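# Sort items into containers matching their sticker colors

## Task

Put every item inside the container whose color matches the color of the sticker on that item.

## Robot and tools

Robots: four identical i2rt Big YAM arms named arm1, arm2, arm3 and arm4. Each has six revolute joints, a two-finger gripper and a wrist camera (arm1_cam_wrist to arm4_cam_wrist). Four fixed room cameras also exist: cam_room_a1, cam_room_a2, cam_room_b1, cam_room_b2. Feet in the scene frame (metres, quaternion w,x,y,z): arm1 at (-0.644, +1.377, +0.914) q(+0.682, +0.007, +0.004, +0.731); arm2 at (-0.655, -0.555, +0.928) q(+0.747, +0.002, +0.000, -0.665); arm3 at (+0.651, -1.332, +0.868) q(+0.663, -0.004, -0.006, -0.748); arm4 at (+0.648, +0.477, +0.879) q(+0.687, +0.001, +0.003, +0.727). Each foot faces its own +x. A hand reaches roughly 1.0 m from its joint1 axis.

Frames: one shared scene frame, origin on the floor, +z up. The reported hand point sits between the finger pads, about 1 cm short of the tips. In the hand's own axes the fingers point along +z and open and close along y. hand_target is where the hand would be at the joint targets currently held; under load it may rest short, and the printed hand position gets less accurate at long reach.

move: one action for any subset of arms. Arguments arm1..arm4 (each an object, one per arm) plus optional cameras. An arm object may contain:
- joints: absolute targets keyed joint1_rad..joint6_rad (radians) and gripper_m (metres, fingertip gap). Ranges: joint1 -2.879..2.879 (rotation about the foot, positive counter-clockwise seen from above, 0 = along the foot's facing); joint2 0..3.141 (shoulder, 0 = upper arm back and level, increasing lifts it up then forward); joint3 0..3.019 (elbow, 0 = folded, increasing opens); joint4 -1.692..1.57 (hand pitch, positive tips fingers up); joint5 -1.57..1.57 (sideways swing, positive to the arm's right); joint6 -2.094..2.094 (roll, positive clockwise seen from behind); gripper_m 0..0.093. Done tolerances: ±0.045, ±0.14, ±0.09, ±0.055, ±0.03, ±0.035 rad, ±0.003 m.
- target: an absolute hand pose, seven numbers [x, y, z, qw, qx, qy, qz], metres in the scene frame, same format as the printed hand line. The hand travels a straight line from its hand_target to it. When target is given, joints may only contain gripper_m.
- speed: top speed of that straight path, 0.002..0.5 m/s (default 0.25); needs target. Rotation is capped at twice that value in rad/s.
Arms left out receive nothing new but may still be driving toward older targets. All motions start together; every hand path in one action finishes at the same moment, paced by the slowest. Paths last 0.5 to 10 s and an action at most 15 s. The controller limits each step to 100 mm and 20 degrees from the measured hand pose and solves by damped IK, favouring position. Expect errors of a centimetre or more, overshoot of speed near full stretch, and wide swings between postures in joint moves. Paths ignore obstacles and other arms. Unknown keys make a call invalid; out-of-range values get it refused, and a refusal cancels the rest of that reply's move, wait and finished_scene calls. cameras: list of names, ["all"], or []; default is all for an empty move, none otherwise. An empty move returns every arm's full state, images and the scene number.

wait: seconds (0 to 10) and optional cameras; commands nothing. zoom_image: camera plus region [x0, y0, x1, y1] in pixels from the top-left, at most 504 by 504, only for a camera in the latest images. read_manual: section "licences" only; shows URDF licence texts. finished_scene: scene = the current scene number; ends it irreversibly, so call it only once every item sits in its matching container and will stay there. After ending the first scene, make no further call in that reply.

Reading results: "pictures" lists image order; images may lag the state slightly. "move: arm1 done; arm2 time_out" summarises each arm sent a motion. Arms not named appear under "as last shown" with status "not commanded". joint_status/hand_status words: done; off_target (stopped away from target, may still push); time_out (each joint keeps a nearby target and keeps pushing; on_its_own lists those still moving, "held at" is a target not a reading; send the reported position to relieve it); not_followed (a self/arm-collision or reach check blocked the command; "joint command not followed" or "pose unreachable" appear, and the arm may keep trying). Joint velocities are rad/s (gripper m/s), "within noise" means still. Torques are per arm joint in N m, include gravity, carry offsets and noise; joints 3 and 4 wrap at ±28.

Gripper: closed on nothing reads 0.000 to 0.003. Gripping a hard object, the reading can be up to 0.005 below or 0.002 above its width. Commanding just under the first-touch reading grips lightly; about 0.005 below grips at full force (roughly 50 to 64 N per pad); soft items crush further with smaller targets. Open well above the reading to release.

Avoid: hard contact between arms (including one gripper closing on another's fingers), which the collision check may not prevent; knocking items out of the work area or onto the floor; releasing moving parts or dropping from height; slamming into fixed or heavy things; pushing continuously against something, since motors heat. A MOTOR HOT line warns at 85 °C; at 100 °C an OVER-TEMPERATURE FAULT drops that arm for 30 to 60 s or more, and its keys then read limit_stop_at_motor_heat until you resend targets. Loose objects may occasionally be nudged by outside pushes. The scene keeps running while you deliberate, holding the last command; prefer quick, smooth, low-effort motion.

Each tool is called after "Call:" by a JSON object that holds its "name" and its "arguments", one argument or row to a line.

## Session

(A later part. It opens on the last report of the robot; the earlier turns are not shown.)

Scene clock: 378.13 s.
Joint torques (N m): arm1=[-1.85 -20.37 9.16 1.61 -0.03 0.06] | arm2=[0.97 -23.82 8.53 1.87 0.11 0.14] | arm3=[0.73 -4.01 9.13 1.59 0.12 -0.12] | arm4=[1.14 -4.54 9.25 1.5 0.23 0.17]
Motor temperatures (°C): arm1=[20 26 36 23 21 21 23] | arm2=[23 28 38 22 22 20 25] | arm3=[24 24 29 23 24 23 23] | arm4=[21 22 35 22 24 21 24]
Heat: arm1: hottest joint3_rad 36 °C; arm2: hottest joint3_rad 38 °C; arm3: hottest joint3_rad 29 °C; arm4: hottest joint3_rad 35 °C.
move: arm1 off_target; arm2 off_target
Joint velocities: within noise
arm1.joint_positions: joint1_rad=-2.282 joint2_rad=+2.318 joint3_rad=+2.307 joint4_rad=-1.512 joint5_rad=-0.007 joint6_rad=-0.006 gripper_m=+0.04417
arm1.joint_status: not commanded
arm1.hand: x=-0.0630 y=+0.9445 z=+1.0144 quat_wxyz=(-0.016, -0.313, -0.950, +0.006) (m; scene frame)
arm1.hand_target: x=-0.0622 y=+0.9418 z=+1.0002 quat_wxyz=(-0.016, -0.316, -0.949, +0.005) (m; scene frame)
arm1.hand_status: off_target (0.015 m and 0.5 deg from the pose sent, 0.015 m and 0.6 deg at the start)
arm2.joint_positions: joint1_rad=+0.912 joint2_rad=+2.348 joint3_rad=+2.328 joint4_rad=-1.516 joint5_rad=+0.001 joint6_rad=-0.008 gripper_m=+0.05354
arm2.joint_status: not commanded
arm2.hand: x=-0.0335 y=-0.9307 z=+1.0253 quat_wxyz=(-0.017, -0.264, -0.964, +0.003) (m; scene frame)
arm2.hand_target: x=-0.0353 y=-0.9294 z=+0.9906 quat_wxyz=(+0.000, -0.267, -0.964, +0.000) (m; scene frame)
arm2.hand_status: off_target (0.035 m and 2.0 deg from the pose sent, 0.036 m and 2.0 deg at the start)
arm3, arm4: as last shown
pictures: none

Call:
{"name": "move", "arguments": {
  "arm1": {"target": [-0.062, 0.9415, 1.006, 0.0166, 0.3165, 0.9485, -0.0055], "speed": 0.05},
  "arm2": {"target": [-0.034, -0.930, 0.995, 0, 0.2672, 0.9637, 0], "speed": 0.05}
}}

Call:
{"name": "move", "arguments": {
  "arm1": {"joints": {"gripper_m": 0.085}},
  "arm2": {"joints": {"gripper_m": 0.09}},
  "cameras": ["arm1_cam_wrist", "arm2_cam_wrist"]
}}

Scene clock: 384.07 s.
Joint torques (N m): arm1=[-2.02 -20.25 10.13 1.02 0.05 0.08] | arm2=[0.85 -23.82 9.73 1.31 0.12 0.14] | arm3=[0.67 -3.84 9.1 1.59 0.12 -0.12] | arm4=[1.49 -4.95 9.16 1.5 0.23 0.19]
Motor temperatures (°C): arm1=[20 26 36 23 21 21 23] | arm2=[23 28 37 22 22 20 25] | arm3=[24 24 29 23 24 23 23] | arm4=[21 22 35 22 24 21 24]
Heat: arm1: hottest joint3_rad 36 °C; arm2: hottest joint3_rad 37 °C; arm3: hottest joint3_rad 29 °C; arm4: hottest joint3_rad 35 °C.
move: arm1 done; arm2 off_target
Joint velocities: within noise
arm1.joint_positions: joint1_rad=-2.282 joint2_rad=+2.318 joint3_rad=+2.307 joint4_rad=-1.512 joint5_rad=-0.007 joint6_rad=-0.006 gripper_m=+0.04417
arm1.joint_status: not commanded
arm1.hand: x=-0.0630 y=+0.9445 z=+1.0144 quat_wxyz=(-0.016, -0.313, -0.950, +0.006) (m; scene frame)
arm1.hand_target: x=-0.0620 y=+0.9417 z=+1.0061 quat_wxyz=(-0.017, -0.316, -0.948, +0.006) (m; scene frame)
arm1.hand_status: done (0.009 m and 0.5 deg from the pose sent, 0.009 m and 0.4 deg at the start)
arm2.joint_positions: joint1_rad=+0.912 joint2_rad=+2.348 joint3_rad=+2.326 joint4_rad=-1.515 joint5_rad=+0.001 joint6_rad=-0.008 gripper_m=+0.05354
arm2.joint_status: not commanded
arm2.hand: x=-0.0336 y=-0.9307 z=+1.0246 quat_wxyz=(-0.017, -0.264, -0.964, +0.003) (m; scene frame)
arm2.hand_target: x=-0.0349 y=-0.9296 z=+0.9955 quat_wxyz=(+0.000, -0.267, -0.964, +0.000) (m; scene frame)
arm2.hand_status: off_target (0.030 m and 2.0 deg from the pose sent, 0.030 m and 2.0 deg at the start)
arm3.joint_positions: joint1_rad=-1.954 joint2_rad=+0.757 joint3_rad=+0.782 joint4_rad=-1.083 joint5_rad=+0.005 joint6_rad=-0.003 gripper_m=+0.09006
arm3.joint_status: not commanded
arm3.hand: x=+0.3914 y=-1.1839 z=+1.0988 quat_wxyz=(+0.060, -0.938, +0.242, +0.243) (m; scene frame)
arm3.hand_target: x=+0.3920 y=-1.1810 z=+1.1000 quat_wxyz=(+0.065, -0.935, +0.242, +0.250) (m; scene frame)
arm3.hand_status: not commanded
arm4.joint_positions: joint1_rad=+0.945 joint2_rad=+0.815 joint3_rad=+0.733 joint4_rad=-0.911 joint5_rad=+0.023 joint6_rad=+0.052 gripper_m=+0.09012
arm4.joint_status: not commanded
arm4.hand: x=+0.3753 y=+0.6584 z=+1.0935 quat_wxyz=(-0.081, +0.911, -0.297, -0.274) (m; scene frame)
arm4.hand_target: x=+0.3721 y=+0.6580 z=+1.1001 quat_wxyz=(-0.083, +0.906, -0.299, -0.289) (m; scene frame)
arm4.hand_status: not commanded
pictures: none

Scene clock: 384.63 s.
Joint torques (N m): arm1=[-1.9 -20.25 10.76 0.98 0.02 0.05] | arm2=[1.03 -23.94 9.84 1.24 0.11 0.14] | arm3=[0.79 -3.9 9.16 1.59 0.12 -0.12] | arm4=[2.14 -4.48 9.18 1.51 0.25 0.18]
Motor temperatures (°C): arm1=[20 26 36 23 21 21 23] | arm2=[23 28 37 22 22 20 25] | arm3=[24 24 29 23 24 23 23] | arm4=[21 22 35 22 24 21 24]
Heat: arm1: hottest joint3_rad 36 °C; arm2: hottest joint3_rad 37 °C; arm3: hottest joint3_rad 29 °C; arm4: hottest joint3_rad 35 °C.
move: arm1 done; arm2 done
Joint velocities: within noise
arm1.joint_positions: joint1_rad=-2.282 joint2_rad=+2.319 joint3_rad=+2.302 joint4_rad=-1.510 joint5_rad=-0.007 joint6_rad=-0.006 gripper_m=+0.08496
arm1.joint_status: all done
arm1.hand: x=-0.0636 y=+0.9449 z=+1.0118 quat_wxyz=(-0.014, -0.313, -0.950, +0.005) (m; scene frame)
arm1.hand_target: x=-0.0620 y=+0.9417 z=+1.0060 quat_wxyz=(-0.017, -0.316, -0.948, +0.005) (m; scene frame)
arm1.hand_status: not commanded
arm2.joint_positions: joint1_rad=+0.912 joint2_rad=+2.350 joint3_rad=+2.324 joint4_rad=-1.514 joint5_rad=+0.001 joint6_rad=-0.008 gripper_m=+0.08992
arm2.joint_status: all done
arm2.hand: x=-0.0338 y=-0.9306 z=+1.0225 quat_wxyz=(-0.015, -0.264, -0.964, +0.003) (m; scene frame)
arm2.hand_target: x=-0.0349 y=-0.9296 z=+0.9954 quat_wxyz=(+0.000, -0.267, -0.964, +0.000) (m; scene frame)
arm2.hand_status: not commanded
arm3, arm4: as last shown
pictures: arm1_cam_wrist, arm2_cam_wrist
Images, in order (width x height): arm1_cam_wrist 672x504, arm2_cam_wrist 672x504.

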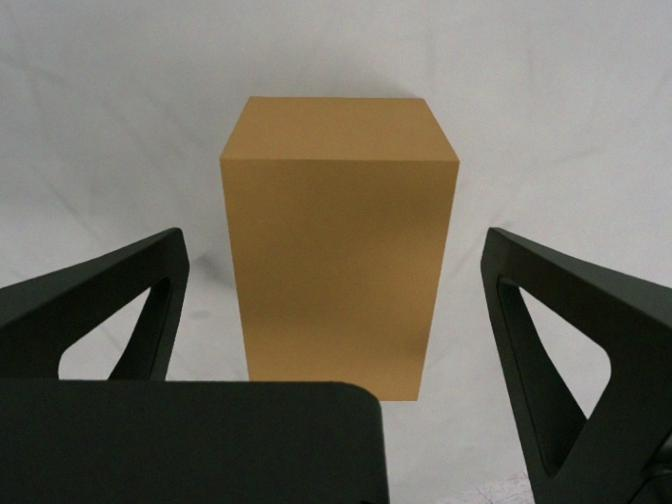

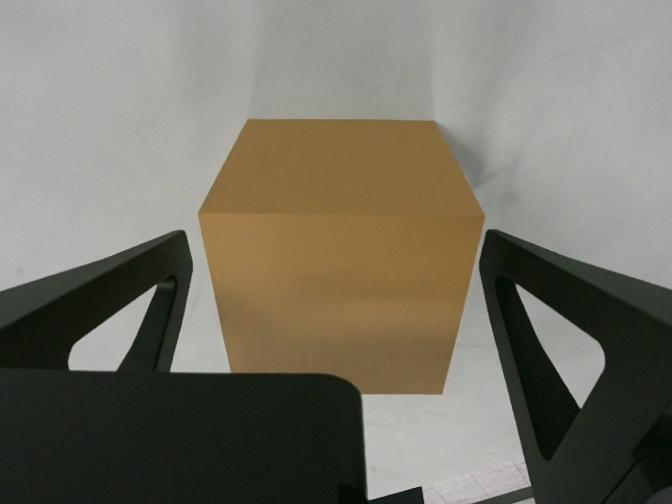

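Call:
{"name": "move", "arguments": {
  "arm1": {"target": [-0.066, 0.945, 1.098, 0.0827, 0.3153, 0.9450, -0.0276], "speed": 0.15},
  "arm2": {"target": [-0.034, -0.930, 1.100, 0.0840, 0.2662, 0.9600, -0.0233], "speed": 0.15}
}}

Call:
{"name": "move", "arguments": {
  "arm1": {"target": [-0.424, 1.212, 1.09, 0.0827, 0.3153, 0.9450, -0.0276]},
  "arm2": {"target": [-0.4236, -0.694, 1.09, 0.0840, 0.2662, 0.9600, -0.0233]},
  "cameras": ["arm1_cam_wrist", "arm2_cam_wrist"]
}}

Scene clock: 394.47 s.
Joint torques (N m): arm1=[-2.2 -20.07 11.77 0.91 -0.02 0.1] | arm2=[0.97 -24.47 10.35 1.68 0.11 0.14] | arm3=[0.85 -3.84 9.13 1.61 0.11 -0.13] | arm4=[1.67 -4.95 9.25 1.57 0.21 0.17]
Motor temperatures (°C): arm1=[20 26 35 23 21 21 22] | arm2=[23 29 36 22 22 20 24] | arm3=[24 24 29 23 24 23 23] | arm4=[21 22 35 22 24 21 24]
Heat: arm1: hottest joint3_rad 35 °C; arm2: hottest joint3_rad 36 °C; arm3: hottest joint3_rad 29 °C; arm4: hottest joint3_rad 35 °C.
move: arm1 done; arm2 off_target
Joint velocities: within noise
arm1.joint_positions: joint1_rad=-2.282 joint2_rad=+2.175 joint3_rad=+2.246 joint4_rad=-1.479 joint5_rad=-0.007 joint6_rad=-0.006 gripper_m=+0.08496
arm1.joint_status: not commanded
arm1.hand: x=-0.0687 y=+0.9494 z=+1.0900 quat_wxyz=(-0.071, -0.312, -0.947, +0.024) (m; scene frame)
arm1.hand_target: x=-0.0660 y=+0.9451 z=+1.0981 quat_wxyz=(-0.083, -0.315, -0.945, +0.028) (m; scene frame)
arm1.hand_status: done (0.010 m and 1.5 deg from the pose sent, 0.086 m and 8.3 deg at the start)
arm2.joint_positions: joint1_rad=+0.912 joint2_rad=+2.193 joint3_rad=+2.267 joint4_rad=-1.465 joint5_rad=+0.001 joint6_rad=-0.008 gripper_m=+0.08992
arm2.joint_status: not commanded
arm2.hand: x=-0.0364 y=-0.9294 z=+1.1109 quat_wxyz=(-0.087, -0.263, -0.961, +0.023) (m; scene frame)
arm2.hand_target: x=-0.0343 y=-0.9300 z=+1.1001 quat_wxyz=(-0.084, -0.266, -0.960, +0.023) (m; scene frame)
arm2.hand_status: off_target (0.011 m and 0.5 deg from the pose sent, 0.077 m and 8.2 deg at the start)
arm3, arm4: as last shown
pictures: none

Scene clock: 396.87 s.
Joint torques (N m): arm1=[-2.67 -1.38 11.25 0.5 -0.07 0.04] | arm2=[1.55 -4.89 10.13 0.68 0.15 0.22] | arm3=[0.67 -3.9 9.13 1.61 0.11 -0.13] | arm4=[1.26 -4.84 9.28 1.39 0.23 0.19]
Motor temperatures (°C): arm1=[20 27 35 23 21 21 22] | arm2=[23 29 36 22 22 20 24] | arm3=[24 24 29 23 24 23 23] | arm4=[21 22 35 22 24 21 24]
Heat: arm1: hottest joint3_rad 35 °C; arm2: hottest joint3_rad 36 °C; arm3: hottest joint3_rad 29 °C; arm4: hottest joint3_rad 35 °C.
move: arm1 done; arm2 done
Joint velocities: within noise
arm1.joint_positions: joint1_rad=-2.282 joint2_rad=+0.918 joint3_rad=+0.786 joint4_rad=-1.242 joint5_rad=-0.007 joint6_rad=-0.006 gripper_m=+0.08496
arm1.joint_status: not commanded
arm1.hand: x=-0.4222 y=+1.2141 z=+1.0892 quat_wxyz=(-0.086, -0.311, -0.946, +0.029) (m; scene frame)
arm1.hand_target: x=-0.4240 y=+1.2121 z=+1.0899 quat_wxyz=(-0.083, -0.315, -0.945, +0.028) (m; scene frame)
arm1.hand_status: done (0.003 m and 0.6 deg from the pose sent, 0.442 m and 1.5 deg at the start)
arm2.joint_positions: joint1_rad=+0.912 joint2_rad=+0.929 joint3_rad=+0.761 joint4_rad=-1.202 joint5_rad=+0.001 joint6_rad=-0.007 gripper_m=+0.08993
arm2.joint_status: not commanded
arm2.hand: x=-0.4196 y=-0.6986 z=+1.0958 quat_wxyz=(-0.097, -0.263, -0.960, +0.026) (m; scene frame)
arm2.hand_target: x=-0.4237 y=-0.6941 z=+1.0900 quat_wxyz=(-0.084, -0.266, -0.960, +0.023) (m; scene frame)
arm2.hand_status: done (0.008 m and 1.5 deg from the pose sent, 0.454 m and 0.5 deg at the start)
arm3, arm4: as last shown
pictures: arm1_cam_wrist, arm2_cam_wrist
Images, in order (width x height): arm1_cam_wrist 672x504, arm2_cam_wrist 672x504.

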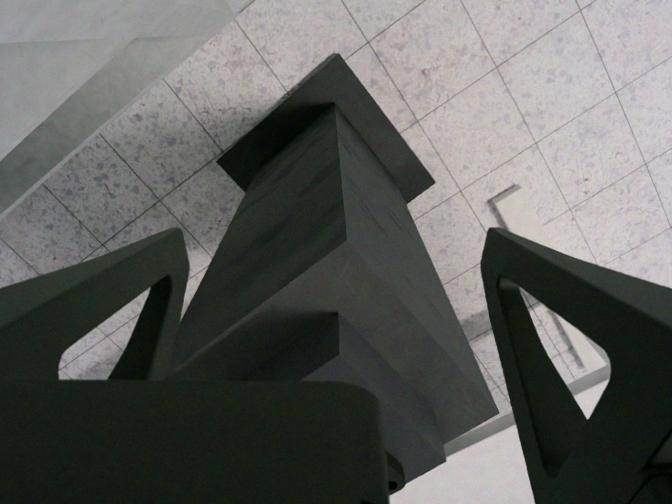

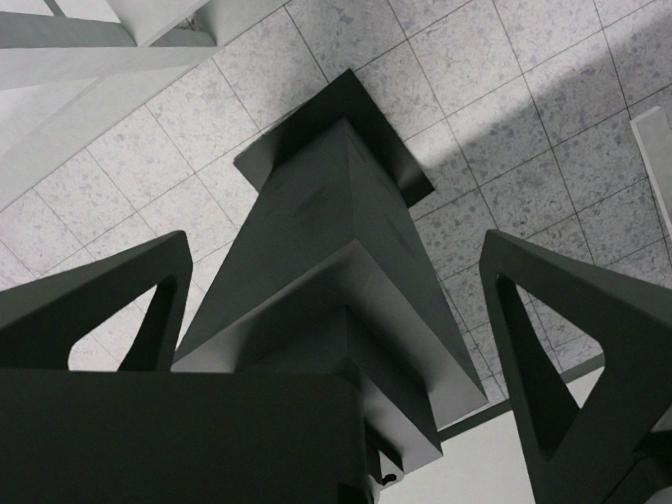

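Call:
{"name": "move", "arguments": {
  "arm3": {"target": [0.022, -0.963, 1.10, 0.0648, -0.9351, 0.2419, 0.2505], "speed": 0.2},
  "arm4": {"target": [-0.018, 0.914, 1.105, 0.0836, -0.9057, 0.2986, 0.2888], "speed": 0.2},
  "cameras": ["arm3_cam_wrist", "arm4_cam_wrist"]
}}

Scene clock: 408.30 s.
Joint torques (N m): arm1=[-2.37 -0.67 11.25 0.5 -0.08 0.02] | arm2=[1.44 -4.84 10.09 0.66 0.15 0.22] | arm3=[0.62 -21.77 14.39 0.59 -0.08 -0.11] | arm4=[0.62 -23.53 13.26 0.49 0 0.05]
Motor temperatures (°C): arm1=[20 26 35 23 21 21 22] | arm2=[23 28 35 22 22 20 24] | arm3=[24 24 30 23 24 23 23] | arm4=[21 22 36 22 24 21 24]
Heat: arm1: hottest joint3_rad 35 °C; arm2: hottest joint3_rad 35 °C; arm3: hottest joint3_rad 30 °C; arm4: hottest joint3_rad 36 °C.
move: arm3 off_target; arm4 off_target
Joint velocities: within noise
arm1, arm2: as last shown
arm3.joint_positions: joint1_rad=-1.961 joint2_rad=+1.918 joint3_rad=+1.847 joint4_rad=-1.006 joint5_rad=+0.003 joint6_rad=-0.015 gripper_m=+0.09006
arm3.joint_status: not commanded
arm3.hand: x=+0.0293 y=-0.9789 z=+1.0800 quat_wxyz=(+0.059, -0.940, +0.240, +0.233) (m; scene frame)
arm3.hand_target: x=+0.0232 y=-0.9636 z=+1.0999 quat_wxyz=(+0.065, -0.935, +0.242, +0.251) (m; scene frame)
arm3.hand_status: off_target (0.027 m and 2.2 deg from the pose sent, 0.430 m and 1.1 deg at the start)
arm4.joint_positions: joint1_rad=+0.945 joint2_rad=+2.076 joint3_rad=+2.056 joint4_rad=-0.961 joint5_rad=+0.023 joint6_rad=+0.052 gripper_m=+0.09012
arm4.joint_status: not commanded
arm4.hand: x=-0.0095 y=+0.9045 z=+1.0962 quat_wxyz=(-0.083, +0.909, -0.296, -0.280) (m; scene frame)
arm4.hand_target: x=-0.0173 y=+0.9136 z=+1.1048 quat_wxyz=(-0.084, +0.906, -0.299, -0.289) (m; scene frame)
arm4.hand_status: off_target (0.015 m and 1.1 deg from the pose sent, 0.469 m and 1.8 deg at the start)
pictures: arm3_cam_wrist, arm4_cam_wrist
Images, in order (width x height): arm3_cam_wrist 672x504, arm4_cam_wrist 672x504.

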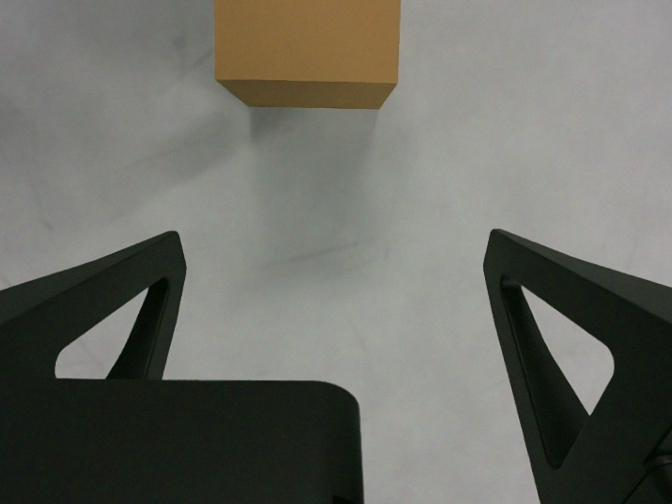

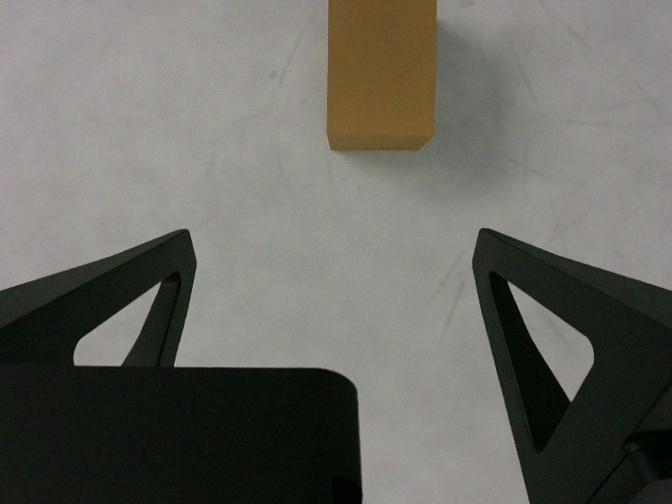

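Call:
{"name": "move", "arguments": {
  "arm3": {"target": [-0.0472, -0.9348, 1.115, 0.0648, -0.9351, 0.2419, 0.2505], "speed": 0.12},
  "arm4": {"target": [-0.069, 0.972, 1.088, 0.0836, -0.9057, 0.2986, 0.2888], "speed": 0.12},
  "cameras": ["arm3_cam_wrist", "arm4_cam_wrist"]
}}

Scene clock: 440.83 s.
Joint torques (N m): arm1=[-2.67 -1.44 11.22 0.5 -0.02 -0.03] | arm2=[1.55 -4.84 10.07 0.65 0.16 0.21] | arm3=[1.67 -24.88 14.35 0.62 0.11 0] | arm4=[0.67 -26.34 12.94 0.44 0 -0.1]
Motor temperatures (°C): arm1=[20 25 35 23 21 21 22] | arm2=[23 27 33 22 22 20 24] | arm3=[24 24 35 23 24 23 23] | arm4=[21 26 40 22 24 21 24]
Heat: arm1: hottest joint3_rad 35 °C; arm2: hottest joint3_rad 33 °C; arm3: hottest joint3_rad 35 °C; arm4: hottest joint3_rad 40 °C.
move: arm3 off_target; arm4 done
Joint velocities: within noise
arm1, arm2: as last shown
arm3.joint_positions: joint1_rad=-1.961 joint2_rad=+2.179 joint3_rad=+2.322 joint4_rad=-1.213 joint5_rad=+0.005 joint6_rad=-0.015 gripper_m=+0.09006
arm3.joint_status: not commanded
arm3.hand: x=-0.0386 y=-0.9402 z=+1.1007 quat_wxyz=(+0.060, -0.940, +0.240, +0.236) (m; scene frame)
arm3.hand_target: x=-0.0464 y=-0.9352 z=+1.1149 quat_wxyz=(+0.065, -0.935, +0.242, +0.251) (m; scene frame)
arm3.hand_status: off_target (0.017 m and 1.8 deg from the pose sent, 0.095 m and 2.2 deg at the start)
arm4.joint_positions: joint1_rad=+0.916 joint2_rad=+2.417 joint3_rad=+2.638 joint4_rad=-1.187 joint5_rad=+0.007 joint6_rad=+0.046 gripper_m=+0.09012
arm4.joint_status: not commanded
arm4.hand: x=-0.0641 y=+0.9664 z=+1.0908 quat_wxyz=(-0.082, +0.905, -0.304, -0.287) (m; scene frame)
arm4.hand_target: x=-0.0685 y=+0.9716 z=+1.0877 quat_wxyz=(-0.084, +0.905, -0.299, -0.290) (m; scene frame)
arm4.hand_status: done (0.008 m and 0.7 deg from the pose sent, 0.090 m and 1.1 deg at the start)
pictures: arm3_cam_wrist, arm4_cam_wrist
Images, in order (width x height): arm3_cam_wrist 672x504, arm4_cam_wrist 672x504.

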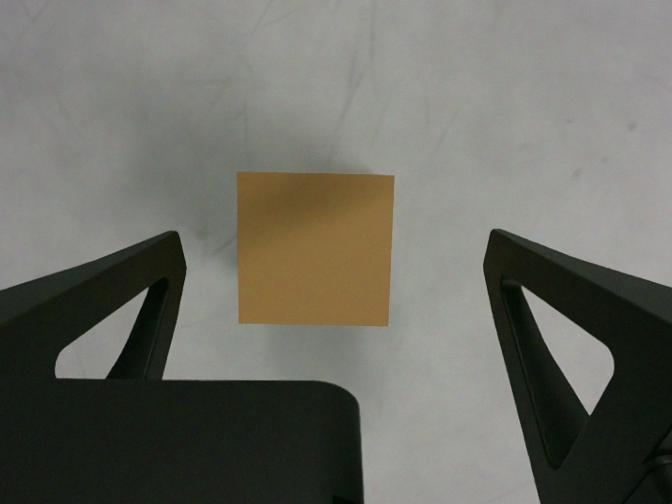

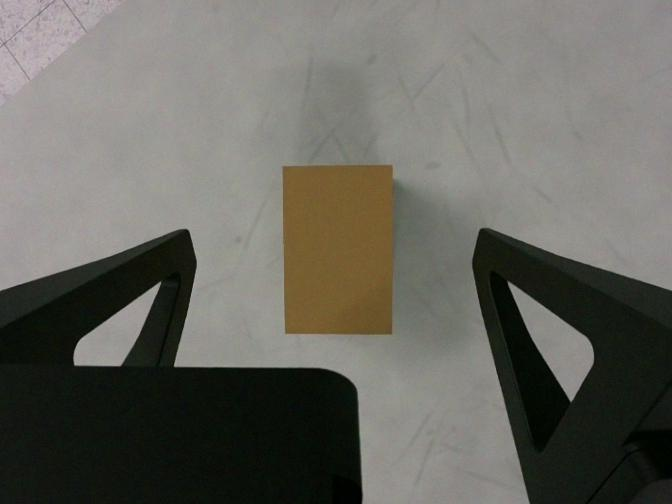

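Call:
{"name": "move", "arguments": {
  "arm3": {"target": [-0.0480, -0.9440, 1.068, 0.0648, -0.9351, 0.2419, 0.2505], "speed": 0.1},
  "arm4": {"target": [-0.0670, 0.9700, 1.040, 0.0836, -0.9057, 0.2986, 0.2888], "speed": 0.1},
  "cameras": ["arm3_cam_wrist", "arm4_cam_wrist"]
}}

Scene clock: 466.23 s.
Joint torques (N m): arm1=[-2.32 -1.44 11.18 0.5 -0.05 0.01] | arm2=[1.44 -4.95 10.11 0.65 0.16 0.2] | arm3=[2.26 -27.63 9.51 1.58 0.13 0.03] | arm4=[0.56 -31.79 9.51 1.51 -0.02 -0.03]
Motor temperatures (°C): arm1=[20 25 35 23 21 21 22] | arm2=[23 26 33 22 22 20 23] | arm3=[24 26 37 23 24 23 23] | arm4=[21 28 47 22 24 21 24]
Heat: arm1: hottest joint3_rad 35 °C; arm2: hottest joint3_rad 33 °C; arm3: hottest joint3_rad 37 °C; arm4: hottest joint3_rad 47 °C.
move: arm3 off_target; arm4 off_target
Joint velocities: within noise
arm1, arm2: as last shown
arm3.joint_positions: joint1_rad=-1.961 joint2_rad=+2.177 joint3_rad=+2.204 joint4_rad=-1.092 joint5_rad=+0.010 joint6_rad=-0.008 gripper_m=+0.09006
arm3.joint_status: not commanded
arm3.hand: x=-0.0420 y=-0.9378 z=+1.0576 quat_wxyz=(+0.063, -0.938, +0.244, +0.238) (m; scene frame)
arm3.hand_target: x=-0.0479 y=-0.9440 z=+1.0679 quat_wxyz=(+0.065, -0.935, +0.242, +0.250) (m; scene frame)
arm3.hand_status: off_target (0.014 m and 1.5 deg from the pose sent, 0.034 m and 1.8 deg at the start)
arm4.joint_positions: joint1_rad=+0.916 joint2_rad=+2.413 joint3_rad=+2.449 joint4_rad=-1.042 joint5_rad=+0.007 joint6_rad=+0.043 gripper_m=+0.09011
arm4.joint_status: not commanded
arm4.hand: x=-0.0645 y=+0.9662 z=+1.0174 quat_wxyz=(-0.078, +0.910, -0.304, -0.269) (m; scene frame)
arm4.hand_target: x=-0.0667 y=+0.9697 z=+1.0398 quat_wxyz=(-0.084, +0.906, -0.299, -0.289) (m; scene frame)
arm4.hand_status: off_target (0.023 m and 2.5 deg from the pose sent, 0.051 m and 0.7 deg at the start)
pictures: arm3_cam_wrist, arm4_cam_wrist
Images, in order (width x height): arm3_cam_wrist 672x504, arm4_cam_wrist 672x504.

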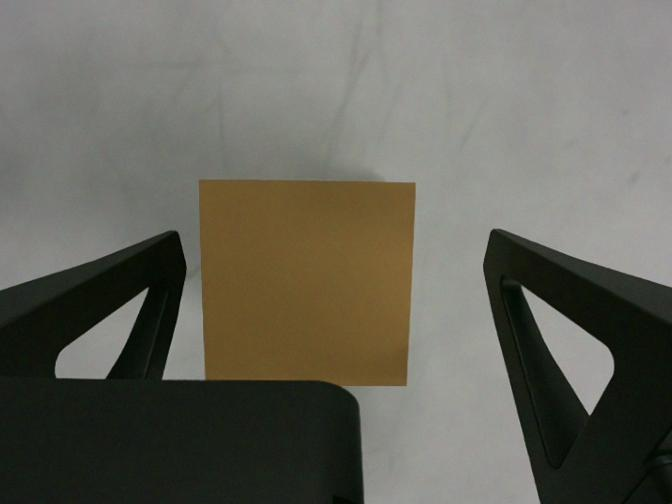

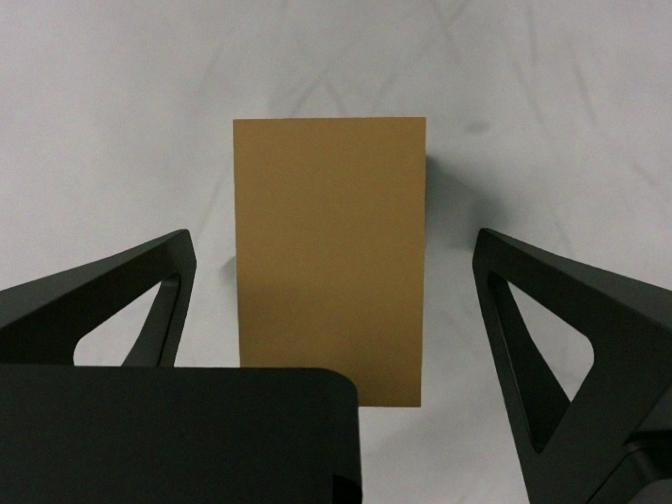

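Call:
{"name": "move", "arguments": {
  "arm3": {"target": [-0.0459, -0.9535, 1.043, 0.0648, -0.9351, 0.2419, 0.2505], "speed": 0.1},
  "arm4": {"joints": {"gripper_m": 0.035}},
  "cameras": ["arm3_cam_wrist", "arm4_cam_wrist"]
}}

Scene clock: 472.27 s.
Joint torques (N m): arm1=[-2.26 -1.14 11.33 0.49 -0.03 -0.01] | arm2=[1.38 -4.95 10.1 0.66 0.15 0.21] | arm3=[2.67 -27.99 9.11 1.52 0.11 0.02] | arm4=[1.32 -31.85 9.5 1.54 -0.02 -0.1]
Motor temperatures (°C): arm1=[20 25 35 23 21 21 22] | arm2=[23 26 33 22 22 20 23] | arm3=[24 27 36 23 24 23 23] | arm4=[21 29 45 22 24 21 24]
Heat: arm1: hottest joint3_rad 35 °C; arm2: hottest joint3_rad 33 °C; arm3: hottest joint3_rad 36 °C; arm4: hottest joint3_rad 45 °C.
move: arm3 off_target; arm4 off_target
Joint velocities: within noise
arm1, arm2: as last shown
arm3.joint_positions: joint1_rad=-1.955 joint2_rad=+2.162 joint3_rad=+2.106 joint4_rad=-1.011 joint5_rad=+0.015 joint6_rad=+0.001 gripper_m=+0.09005
arm3.joint_status: not commanded
arm3.hand: x=-0.0394 y=-0.9440 z=+1.0297 quat_wxyz=(+0.063, -0.938, +0.246, +0.237) (m; scene frame)
arm3.hand_target: x=-0.0458 y=-0.9535 z=+1.0431 quat_wxyz=(+0.065, -0.935, +0.242, +0.251) (m; scene frame)
arm3.hand_status: off_target (0.018 m and 1.6 deg from the pose sent, 0.022 m and 1.5 deg at the start)
arm4.joint_positions: joint1_rad=+0.916 joint2_rad=+2.412 joint3_rad=+2.449 joint4_rad=-1.041 joint5_rad=+0.007 joint6_rad=+0.043 gripper_m=+0.04440
arm4.joint_status: gripper_m off_target (ended at +0.04444, target +0.03500)
arm4.hand: x=-0.0646 y=+0.9662 z=+1.0181 quat_wxyz=(-0.078, +0.910, -0.304, -0.270) (m; scene frame)
arm4.hand_target: x=-0.0666 y=+0.9697 z=+1.0399 quat_wxyz=(-0.084, +0.906, -0.299, -0.288) (m; scene frame)
arm4.hand_status: not commanded
pictures: arm3_cam_wrist, arm4_cam_wrist
Images, in order (width x height): arm3_cam_wrist 672x504, arm4_cam_wrist 672x504.

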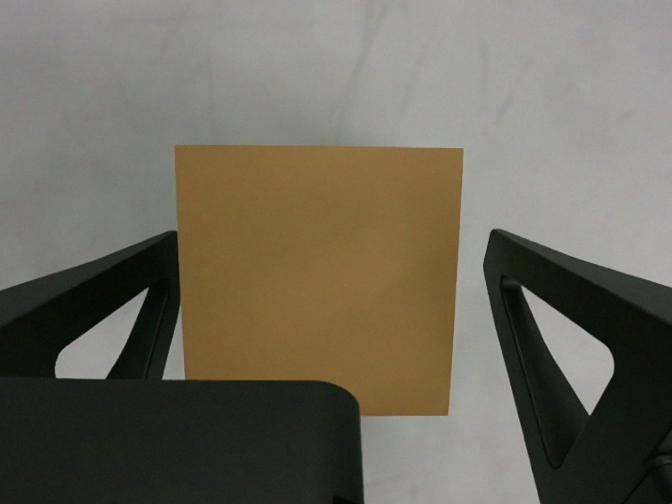

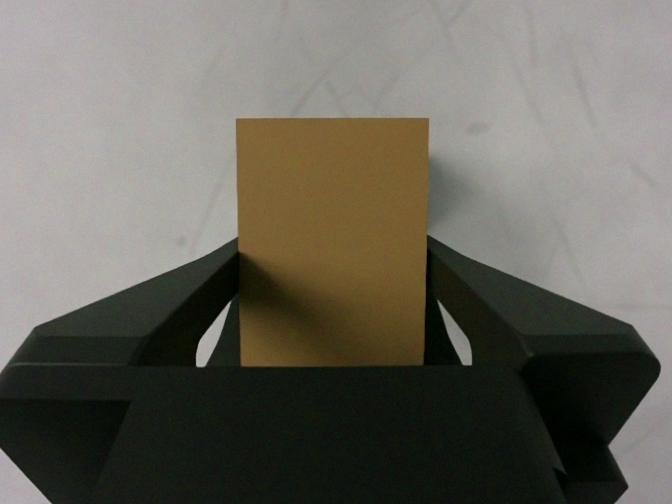

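Call:
{"name": "move", "arguments": {
  "arm3": {"joints": {"gripper_m": 0.044}},
  "arm4": {"target": [-0.050, 0.956, 1.105, 0.0836, -0.9057, 0.2986, 0.2888], "speed": 0.12},
  "cameras": ["arm3_cam_wrist", "arm4_cam_wrist"]
}}

Scene clock: 480.03 s.
Joint torques (N m): arm1=[-2.26 -1.38 11.22 0.38 -0.04 -0.02] | arm2=[1.49 -5.01 10.09 0.64 0.15 0.2] | arm3=[2.43 -28.04 9.11 1.57 0.09 0.02] | arm4=[0.85 -29.74 11.32 0.66 0.04 -0.05]
Motor temperatures (°C): arm1=[20 25 35 23 21 21 22] | arm2=[23 26 33 22 22 20 23] | arm3=[24 27 35 23 24 23 23] | arm4=[21 31 43 22 24 21 25]
Heat: arm1: hottest joint3_rad 35 °C; arm2: hottest joint3_rad 33 °C; arm3: hottest joint3_rad 35 °C; arm4: hottest joint3_rad 43 °C.
move: arm3 off_target; arm4 off_target
Joint velocities: within noise
arm1, arm2: as last shown
arm3.joint_positions: joint1_rad=-1.955 joint2_rad=+2.162 joint3_rad=+2.106 joint4_rad=-1.011 joint5_rad=+0.016 joint6_rad=+0.001 gripper_m=+0.05326
arm3.joint_status: gripper_m off_target (ended at +0.05329, target +0.04400)
arm3.hand: x=-0.0395 y=-0.9442 z=+1.0297 quat_wxyz=(+0.063, -0.938, +0.246, +0.237) (m; scene frame)
arm3.hand_target: x=-0.0458 y=-0.9535 z=+1.0430 quat_wxyz=(+0.065, -0.935, +0.242, +0.250) (m; scene frame)
arm3.hand_status: not commanded
arm4.joint_positions: joint1_rad=+0.916 joint2_rad=+2.324 joint3_rad=+2.449 joint4_rad=-1.118 joint5_rad=+0.007 joint6_rad=+0.043 gripper_m=+0.04440
arm4.joint_status: not commanded
arm4.hand: x=-0.0482 y=+0.9555 z=+1.0808 quat_wxyz=(-0.079, +0.909, -0.304, -0.275) (m; scene frame)
arm4.hand_target: x=-0.0496 y=+0.9557 z=+1.1048 quat_wxyz=(-0.084, +0.906, -0.299, -0.289) (m; scene frame)
arm4.hand_status: off_target (0.024 m and 1.8 deg from the pose sent, 0.089 m and 2.4 deg at the start)
pictures: arm3_cam_wrist, arm4_cam_wrist
Images, in order (width x height): arm3_cam_wrist 672x504, arm4_cam_wrist 672x504.

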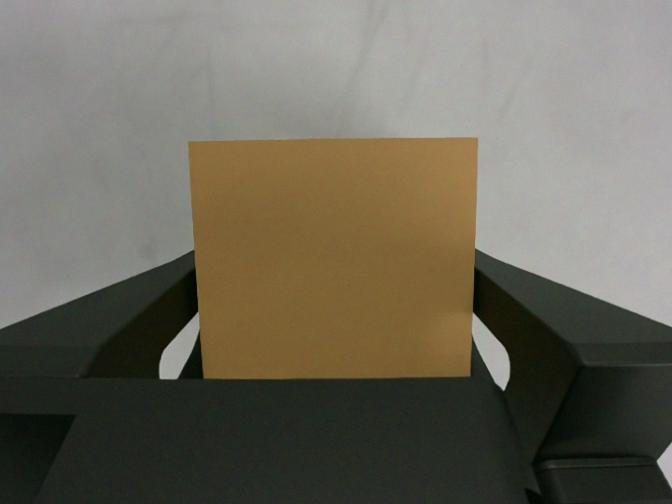

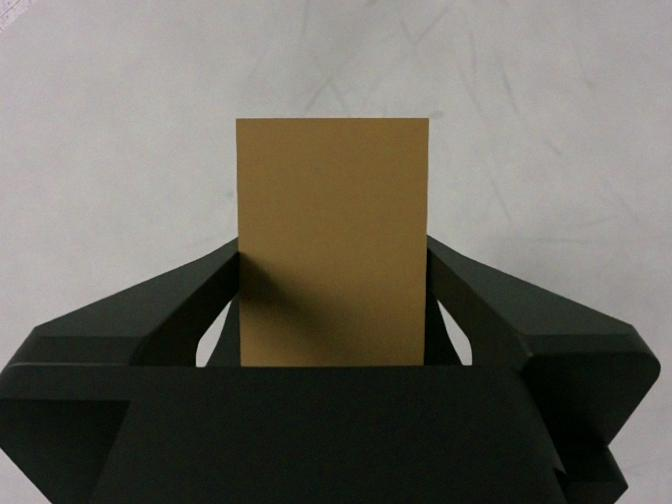

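Call:
{"name": "move", "arguments": {
  "arm3": {"target": [-0.030, -0.951, 1.108, 0.0648, -0.9351, 0.2419, 0.2505], "speed": 0.2},
  "arm4": {"target": [0.370, 0.660, 1.11, 0.0836, -0.9057, 0.2986, 0.2888], "speed": 0.2}
}}

Call:
{"name": "move", "arguments": {
  "arm3": {"target": [0.390, -1.185, 1.11, 0.0648, -0.9351, 0.2419, 0.2505], "speed": 0.2},
  "arm4": {"joints": {"joint2_rad": 0.862, "joint3_rad": 1.03, "joint4_rad": -1.1, "joint5_rad": 0, "joint6_rad": 0}},
  "cameras": ["arm3_cam_wrist", "arm4_cam_wrist"]
}}

Scene clock: 488.17 s.
Joint torques (N m): arm1=[-2.43 -1.32 11.04 0.34 -0.02 0.06] | arm2=[1.55 -4.95 10.07 0.65 0.15 0.21] | arm3=[1.61 -27.99 14.67 0.58 -0.08 -0.1] | arm4=[1.79 -3.31 9.55 0.7 0.22 0.19]
Motor temperatures (°C): arm1=[20 25 35 23 21 21 22] | arm2=[23 26 33 22 22 20 23] | arm3=[24 28 34 23 24 23 24] | arm4=[21 30 42 22 24 21 25]
Heat: arm1: hottest joint3_rad 35 °C; arm2: hottest joint3_rad 33 °C; arm3: hottest joint3_rad 34 °C; arm4: hottest joint3_rad 42 °C.
move: arm3 off_target; arm4 done
Joint velocities: within noise
arm1, arm2: as last shown
arm3.joint_positions: joint1_rad=-1.955 joint2_rad=+2.117 joint3_rad=+2.124 joint4_rad=-1.125 joint5_rad=+0.014 joint6_rad=+0.001 gripper_m=+0.05326
arm3.joint_status: not commanded
arm3.hand: x=-0.0193 y=-0.9554 z=+1.0598 quat_wxyz=(+0.056, -0.944, +0.247, +0.213) (m; scene frame)
arm3.hand_target: x=-0.0277 y=-0.9523 z=+1.1080 quat_wxyz=(+0.065, -0.935, +0.242, +0.251) (m; scene frame)
arm3.hand_status: off_target (0.050 m and 4.5 deg from the pose sent, 0.079 m and 1.6 deg at the start)
arm4.joint_positions: joint1_rad=+0.943 joint2_rad=+0.806 joint3_rad=+0.758 joint4_rad=-0.905 joint5_rad=+0.022 joint6_rad=+0.050 gripper_m=+0.04440
arm4.joint_status: not commanded
arm4.hand: x=+0.3705 y=+0.6621 z=+1.1101 quat_wxyz=(-0.086, +0.905, -0.295, -0.293) (m; scene frame)
arm4.hand_target: x=+0.3700 y=+0.6600 z=+1.1100 quat_wxyz=(-0.084, +0.906, -0.299, -0.289) (m; scene frame)
arm4.hand_status: done (0.002 m and 0.7 deg from the pose sent, 0.513 m and 1.8 deg at the start)
pictures: none

Scene clock: 491.13 s.
Joint torques (N m): arm1=[-2.43 -1.55 11.44 0.5 -0.05 0.01] | arm2=[1.44 -4.95 10.07 0.62 0.15 0.21] | arm3=[2.37 -2.37 9.55 0.84 0.12 0] | arm4=[1.85 -4.37 11.56 0.46 -0.04 -0.09]
Motor temperatures (°C): arm1=[20 24 35 23 21 21 22] | arm2=[23 26 33 22 22 20 23] | arm3=[24 28 34 23 24 23 24] | arm4=[21 30 43 22 24 21 25]
Heat: arm1: hottest joint3_rad 35 °C; arm2: hottest joint3_rad 33 °C; arm3: hottest joint3_rad 34 °C; arm4: hottest joint3_rad 43 °C.
move: arm3 done; arm4 done
Joint velocities: within noise
arm1, arm2: as last shown
arm3.joint_positions: joint1_rad=-1.955 joint2_rad=+0.743 joint3_rad=+0.804 joint4_rad=-1.089 joint5_rad=+0.015 joint6_rad=+0.001 gripper_m=+0.05326
arm3.joint_status: not commanded
arm3.hand: x=+0.3911 y=-1.1813 z=+1.1130 quat_wxyz=(+0.068, -0.933, +0.245, +0.256) (m; scene frame)
arm3.hand_target: x=+0.3901 y=-1.1850 z=+1.1100 quat_wxyz=(+0.065, -0.935, +0.242, +0.251) (m; scene frame)
arm3.hand_status: done (0.005 m and 0.8 deg from the pose sent, 0.472 m and 4.5 deg at the start)
arm4.joint_positions: joint1_rad=+0.944 joint2_rad=+0.864 joint3_rad=+0.999 joint4_rad=-1.089 joint5_rad=+0.003 joint6_rad=+0.014 gripper_m=+0.04441
arm4.joint_status: all done
arm4.hand: x=+0.3557 y=+0.6680 z=+1.1914 quat_wxyz=(-0.083, +0.912, -0.276, -0.293) (m; scene frame)
arm4.hand_target: x=+0.3525 y=+0.6664 z=+1.2069 quat_wxyz=(-0.085, +0.912, -0.264, -0.303) (m; scene frame)
arm4.hand_status: not commanded
pictures: arm3_cam_wrist, arm4_cam_wrist
Images, in order (width x height): arm3_cam_wrist 672x504, arm4_cam_wrist 672x504.

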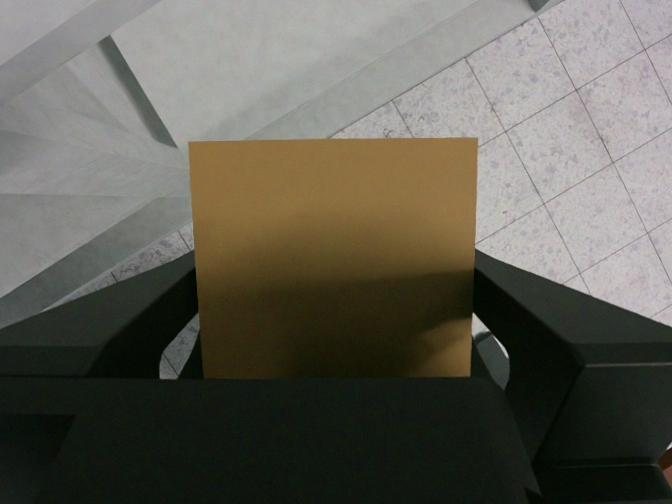

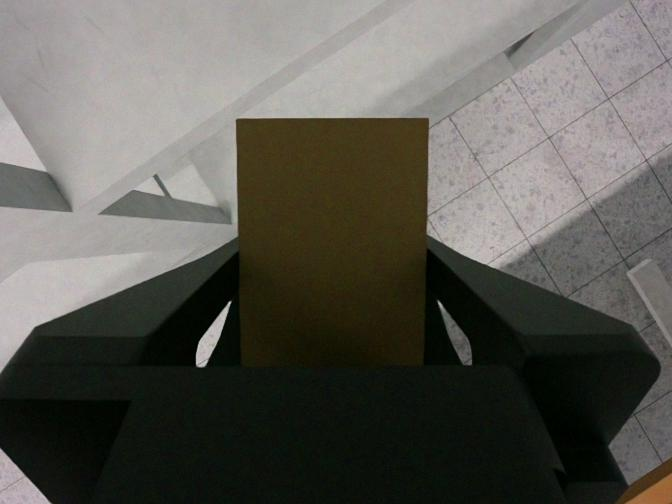

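Call:
{"name": "move", "arguments": {
  "arm3": {"joints": {"joint2_rad": 0.84, "joint3_rad": 1.03, "joint4_rad": -1.54, "joint5_rad": 0, "joint6_rad": 0}},
  "arm4": {"joints": {"joint1_rad": -1.129}}
}}

Call:
{"name": "move", "arguments": {
  "arm3": {"joints": {"joint1_rad": 0.993}},
  "arm4": {"target": [1.115, 0.731, 0.935, 0.3075, -0.2335, 0.9191, 0.0781]},
  "cameras": ["arm4_cam_wrist"]
}}

Scene clock: 503.03 s.
Joint torques (N m): arm1=[-2.55 -1.79 11.11 0.58 -0.03 -0.03] | arm2=[1.44 -4.95 10.07 0.66 0.15 0.21] | arm3=[2.37 -3.66 12.68 -0.01 -0.08 -0.06] | arm4=[0.73 -4.72 11.44 0.51 0.07 -0.06]
Motor temperatures (°C): arm1=[20 24 35 23 21 21 22] | arm2=[23 26 33 22 22 20 23] | arm3=[24 27 34 23 24 23 24] | arm4=[21 28 44 22 24 21 26]
Heat: arm1: hottest joint3_rad 35 °C; arm2: hottest joint3_rad 33 °C; arm3: hottest joint3_rad 34 °C; arm4: hottest joint3_rad 44 °C.
move: arm3 done; arm4 done
Joint velocities: within noise
arm1.joint_positions: joint1_rad=-2.282 joint2_rad=+0.918 joint3_rad=+0.786 joint4_rad=-1.242 joint5_rad=-0.007 joint6_rad=-0.006 gripper_m=+0.08496
arm1.joint_status: not commanded
arm1.hand: x=-0.4222 y=+1.2141 z=+1.0892 quat_wxyz=(-0.086, -0.311, -0.946, +0.029) (m; scene frame)
arm1.hand_target: x=-0.4240 y=+1.2121 z=+1.0899 quat_wxyz=(-0.083, -0.315, -0.945, +0.028) (m; scene frame)
arm1.hand_status: not commanded
arm2.joint_positions: joint1_rad=+0.912 joint2_rad=+0.929 joint3_rad=+0.761 joint4_rad=-1.202 joint5_rad=+0.001 joint6_rad=-0.007 gripper_m=+0.08993
arm2.joint_status: not commanded
arm2.hand: x=-0.4196 y=-0.6986 z=+1.0958 quat_wxyz=(-0.097, -0.263, -0.960, +0.026) (m; scene frame)
arm2.hand_target: x=-0.4237 y=-0.6941 z=+1.0900 quat_wxyz=(-0.084, -0.266, -0.960, +0.023) (m; scene frame)
arm2.hand_status: not commanded
arm3.joint_positions: joint1_rad=-1.955 joint2_rad=+0.841 joint3_rad=+0.988 joint4_rad=-1.533 joint5_rad=+0.003 joint6_rad=+0.001 gripper_m=+0.05326
arm3.joint_status: all done
arm3.hand: x=+0.4381 y=-1.2094 z=+1.1357 quat_wxyz=(+0.018, -0.964, +0.250, +0.087) (m; scene frame)
arm3.hand_target: x=+0.4312 y=-1.2098 z=+1.1537 quat_wxyz=(+0.020, -0.964, +0.242, +0.105) (m; scene frame)
arm3.hand_status: not commanded
arm4.joint_positions: joint1_rad=-1.128 joint2_rad=+0.864 joint3_rad=+0.999 joint4_rad=-1.089 joint5_rad=+0.001 joint6_rad=+0.012 gripper_m=+0.04444
arm4.joint_status: all done
arm4.hand: x=+0.9566 y=+0.6450 z=+1.1886 quat_wxyz=(-0.291, +0.230, -0.926, -0.075) (m; scene frame)
arm4.hand_target: x=+0.9583 y=+0.6459 z=+1.2041 quat_wxyz=(-0.302, +0.234, -0.921, -0.076) (m; scene frame)
arm4.hand_status: not commanded
pictures: none

Scene clock: 505.37 s.
Joint torques (N m): arm1=[-2.26 -1.49 11.14 0.58 -0.05 -0.01] | arm2=[1.38 -4.89 10.06 0.65 0.15 0.21] | arm3=[1.96 -3.25 12.72 0.09 0.11 -0.06] | arm4=[0.73 -14.8 9.37 1.61 0.05 -0.1]
Motor temperatures (°C): arm1=[20 24 35 23 21 21 22] | arm2=[23 26 33 22 22 20 23] | arm3=[24 27 34 23 24 23 24] | arm4=[21 28 44 22 24 21 26]
Heat: arm1: hottest joint3_rad 35 °C; arm2: hottest joint3_rad 33 °C; arm3: hottest joint3_rad 34 °C; arm4: hottest joint3_rad 44 °C.
move: arm3 done; arm4 off_target
Joint velocities: within noise
arm1, arm2: as last shown
arm3.joint_positions: joint1_rad=+0.983 joint2_rad=+0.841 joint3_rad=+0.988 joint4_rad=-1.533 joint5_rad=-0.002 joint6_rad=+0.001 gripper_m=+0.05322
arm3.joint_status: all done
arm3.hand: x=+0.8353 y=-1.4864 z=+1.1400 quat_wxyz=(-0.090, -0.345, -0.933, +0.037) (m; scene frame)
arm3.hand_target: x=+0.8410 y=-1.4882 z=+1.1580 quat_wxyz=(-0.106, -0.340, -0.933, +0.044) (m; scene frame)
arm3.hand_status: not commanded
arm4.joint_positions: joint1_rad=-1.128 joint2_rad=+1.584 joint3_rad=+0.822 joint4_rad=-0.219 joint5_rad=+0.001 joint6_rad=+0.012 gripper_m=+0.04444
arm4.joint_status: not commanded
arm4.hand: x=+1.0953 y=+0.7203 z=+0.9144 quat_wxyz=(-0.278, +0.231, -0.930, -0.072) (m; scene frame)
arm4.hand_target: x=+1.1139 y=+0.7304 z=+0.9357 quat_wxyz=(-0.308, +0.234, -0.919, -0.078) (m; scene frame)
arm4.hand_status: off_target (0.030 m and 3.6 deg from the pose sent, 0.311 m and 2.1 deg at the start)
pictures: arm4_cam_wrist
Images, in order (width x height): arm4_cam_wrist 672x504.

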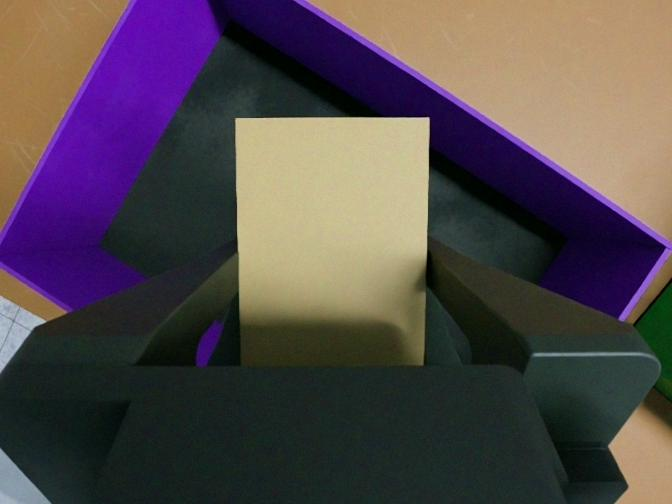

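Call:
{"name": "move", "arguments": {
  "arm3": {"target": [1.162, -1.761, 0.985, 0.2432, 0.3303, 0.9077, -0.0885]},
  "arm4": {"target": [1.120, 0.733, 0.805, 0.3075, -0.2335, 0.9191, 0.0781], "speed": 0.15},
  "cameras": ["arm3_cam_wrist", "arm4_cam_wrist"]
}}

Scene clock: 519.27 s.
Joint torques (N m): arm1=[-2.55 -1.38 11.26 0.42 -0.06 -0.01] | arm2=[1.32 -4.84 10.04 0.65 0.15 0.2] | arm3=[1.55 -20.07 13.2 1.42 -0.07 -0.05] | arm4=[0.73 -14.68 4.98 1.59 0.01 -0.08]
Motor temperatures (°C): arm1=[20 24 35 23 21 21 22] | arm2=[23 25 33 22 22 20 23] | arm3=[24 26 35 23 24 23 24] | arm4=[21 27 42 22 24 21 26]
Heat: arm1: hottest joint3_rad 35 °C; arm2: hottest joint3_rad 33 °C; arm3: hottest joint3_rad 35 °C; arm4: hottest joint3_rad 42 °C.
move: arm3 off_target; arm4 done
Joint velocities: within noise
arm1, arm2: as last shown
arm3.joint_positions: joint1_rad=+0.983 joint2_rad=+1.854 joint3_rad=+1.402 joint4_rad=-0.672 joint5_rad=-0.008 joint6_rad=+0.001 gripper_m=+0.05322
arm3.joint_status: not commanded
arm3.hand: x=+1.1402 y=-1.7486 z=+0.9586 quat_wxyz=(-0.212, -0.337, -0.914, +0.079) (m; scene frame)
arm3.hand_target: x=+1.1606 y=-1.7597 z=+0.9858 quat_wxyz=(-0.243, -0.330, -0.908, +0.088) (m; scene frame)
arm3.hand_status: off_target (0.036 m and 3.8 deg from the pose sent, 0.454 m and 18.9 deg at the start)
arm4.joint_positions: joint1_rad=-1.128 joint2_rad=+1.891 joint3_rad=+0.813 joint4_rad=+0.153 joint5_rad=+0.001 joint6_rad=+0.012 gripper_m=+0.04444
arm4.joint_status: not commanded
arm4.hand: x=+1.1180 y=+0.7326 z=+0.8097 quat_wxyz=(-0.305, +0.229, -0.921, -0.078) (m; scene frame)
arm4.hand_target: x=+1.1199 y=+0.7330 z=+0.8051 quat_wxyz=(-0.307, +0.234, -0.919, -0.078) (m; scene frame)
arm4.hand_status: done (0.005 m and 0.7 deg from the pose sent, 0.113 m and 3.6 deg at the start)
pictures: arm3_cam_wrist, arm4_cam_wrist
Images, in order (width x height): arm3_cam_wrist 672x504, arm4_cam_wrist 672x504.

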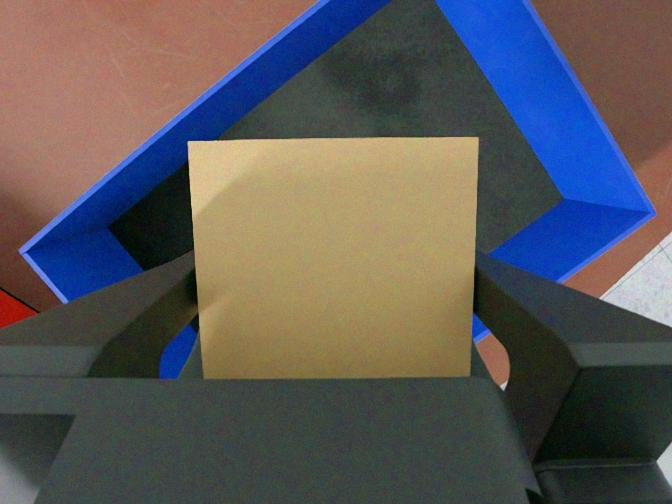

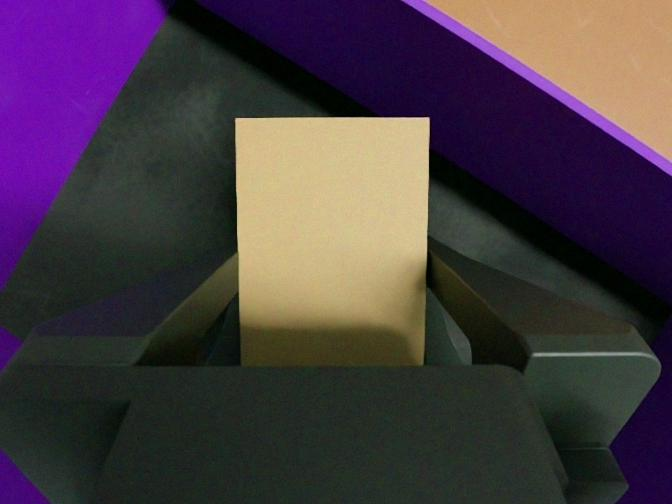

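Call:
{"name": "move", "arguments": {
  "arm3": {"target": [1.155, -1.760, 0.840, 0.2314, 0.3315, 0.9108, -0.0842], "speed": 0.15},
  "arm4": {"target": [1.114, 0.730, 0.772, 0.2753, -0.2361, 0.9293, 0.0699], "speed": 0.1},
  "cameras": ["arm3_cam_wrist", "arm4_cam_wrist"]
}}

Scene clock: 544.60 s.
Joint torques (N m): arm1=[-2.61 -0.97 11.29 0.5 -0.04 -0.04] | arm2=[1.44 -4.84 10.1 0.65 0.15 0.2] | arm3=[1.08 -21.07 7.47 1.65 -0.07 -0.09] | arm4=[0.85 -15.03 6.13 0.91 0.03 -0.03]
Motor temperatures (°C): arm1=[20 24 35 23 21 21 22] | arm2=[23 25 33 22 22 20 23] | arm3=[24 27 36 23 24 23 24] | arm4=[21 26 37 22 24 21 26]
Heat: arm1: hottest joint3_rad 35 °C; arm2: hottest joint3_rad 33 °C; arm3: hottest joint3_rad 36 °C; arm4: hottest joint3_rad 37 °C.
move: arm3 done; arm4 off_target
Joint velocities: within noise
arm1, arm2: as last shown
arm3.joint_positions: joint1_rad=+0.983 joint2_rad=+2.045 joint3_rad=+1.334 joint4_rad=-0.385 joint5_rad=-0.010 joint6_rad=+0.001 gripper_m=+0.05322
arm3.joint_status: not commanded
arm3.hand: x=+1.1515 y=-1.7594 z=+0.8405 quat_wxyz=(-0.225, -0.335, -0.911, +0.083) (m; scene frame)
arm3.hand_target: x=+1.1549 y=-1.7599 z=+0.8399 quat_wxyz=(-0.231, -0.332, -0.911, +0.084) (m; scene frame)
arm3.hand_status: done (0.004 m and 0.8 deg from the pose sent, 0.120 m and 2.4 deg at the start)
arm4.joint_positions: joint1_rad=-1.128 joint2_rad=+1.961 joint3_rad=+0.813 joint4_rad=+0.153 joint5_rad=+0.001 joint6_rad=+0.012 gripper_m=+0.04444
arm4.joint_status: not commanded
arm4.hand: x=+1.1048 y=+0.7253 z=+0.7747 quat_wxyz=(-0.272, +0.231, -0.931, -0.070) (m; scene frame)
arm4.hand_target: x=+1.1138 y=+0.7299 z=+0.7723 quat_wxyz=(-0.275, +0.236, -0.929, -0.070) (m; scene frame)
arm4.hand_status: off_target (0.011 m and 0.7 deg from the pose sent, 0.038 m and 3.7 deg at the start)
pictures: arm3_cam_wrist, arm4_cam_wrist
Images, in order (width x height): arm3_cam_wrist 672x504, arm4_cam_wrist 672x504.

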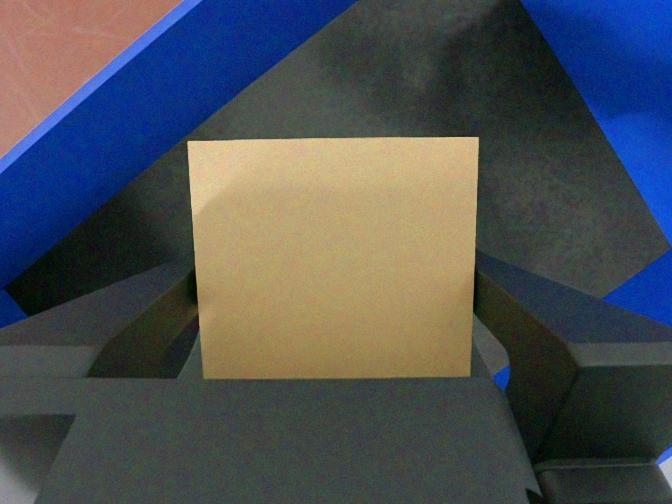

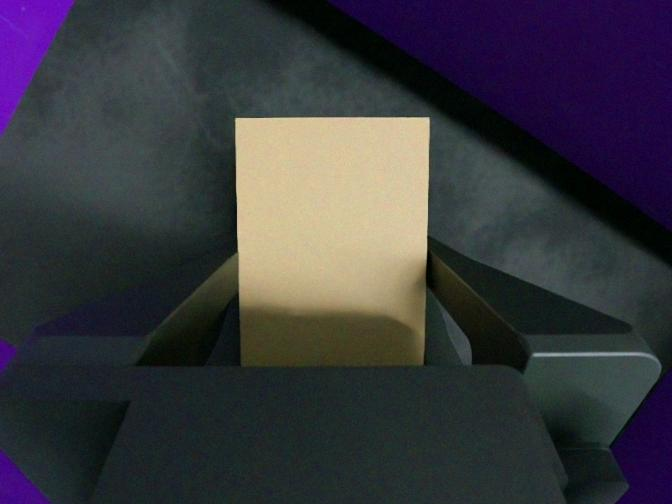

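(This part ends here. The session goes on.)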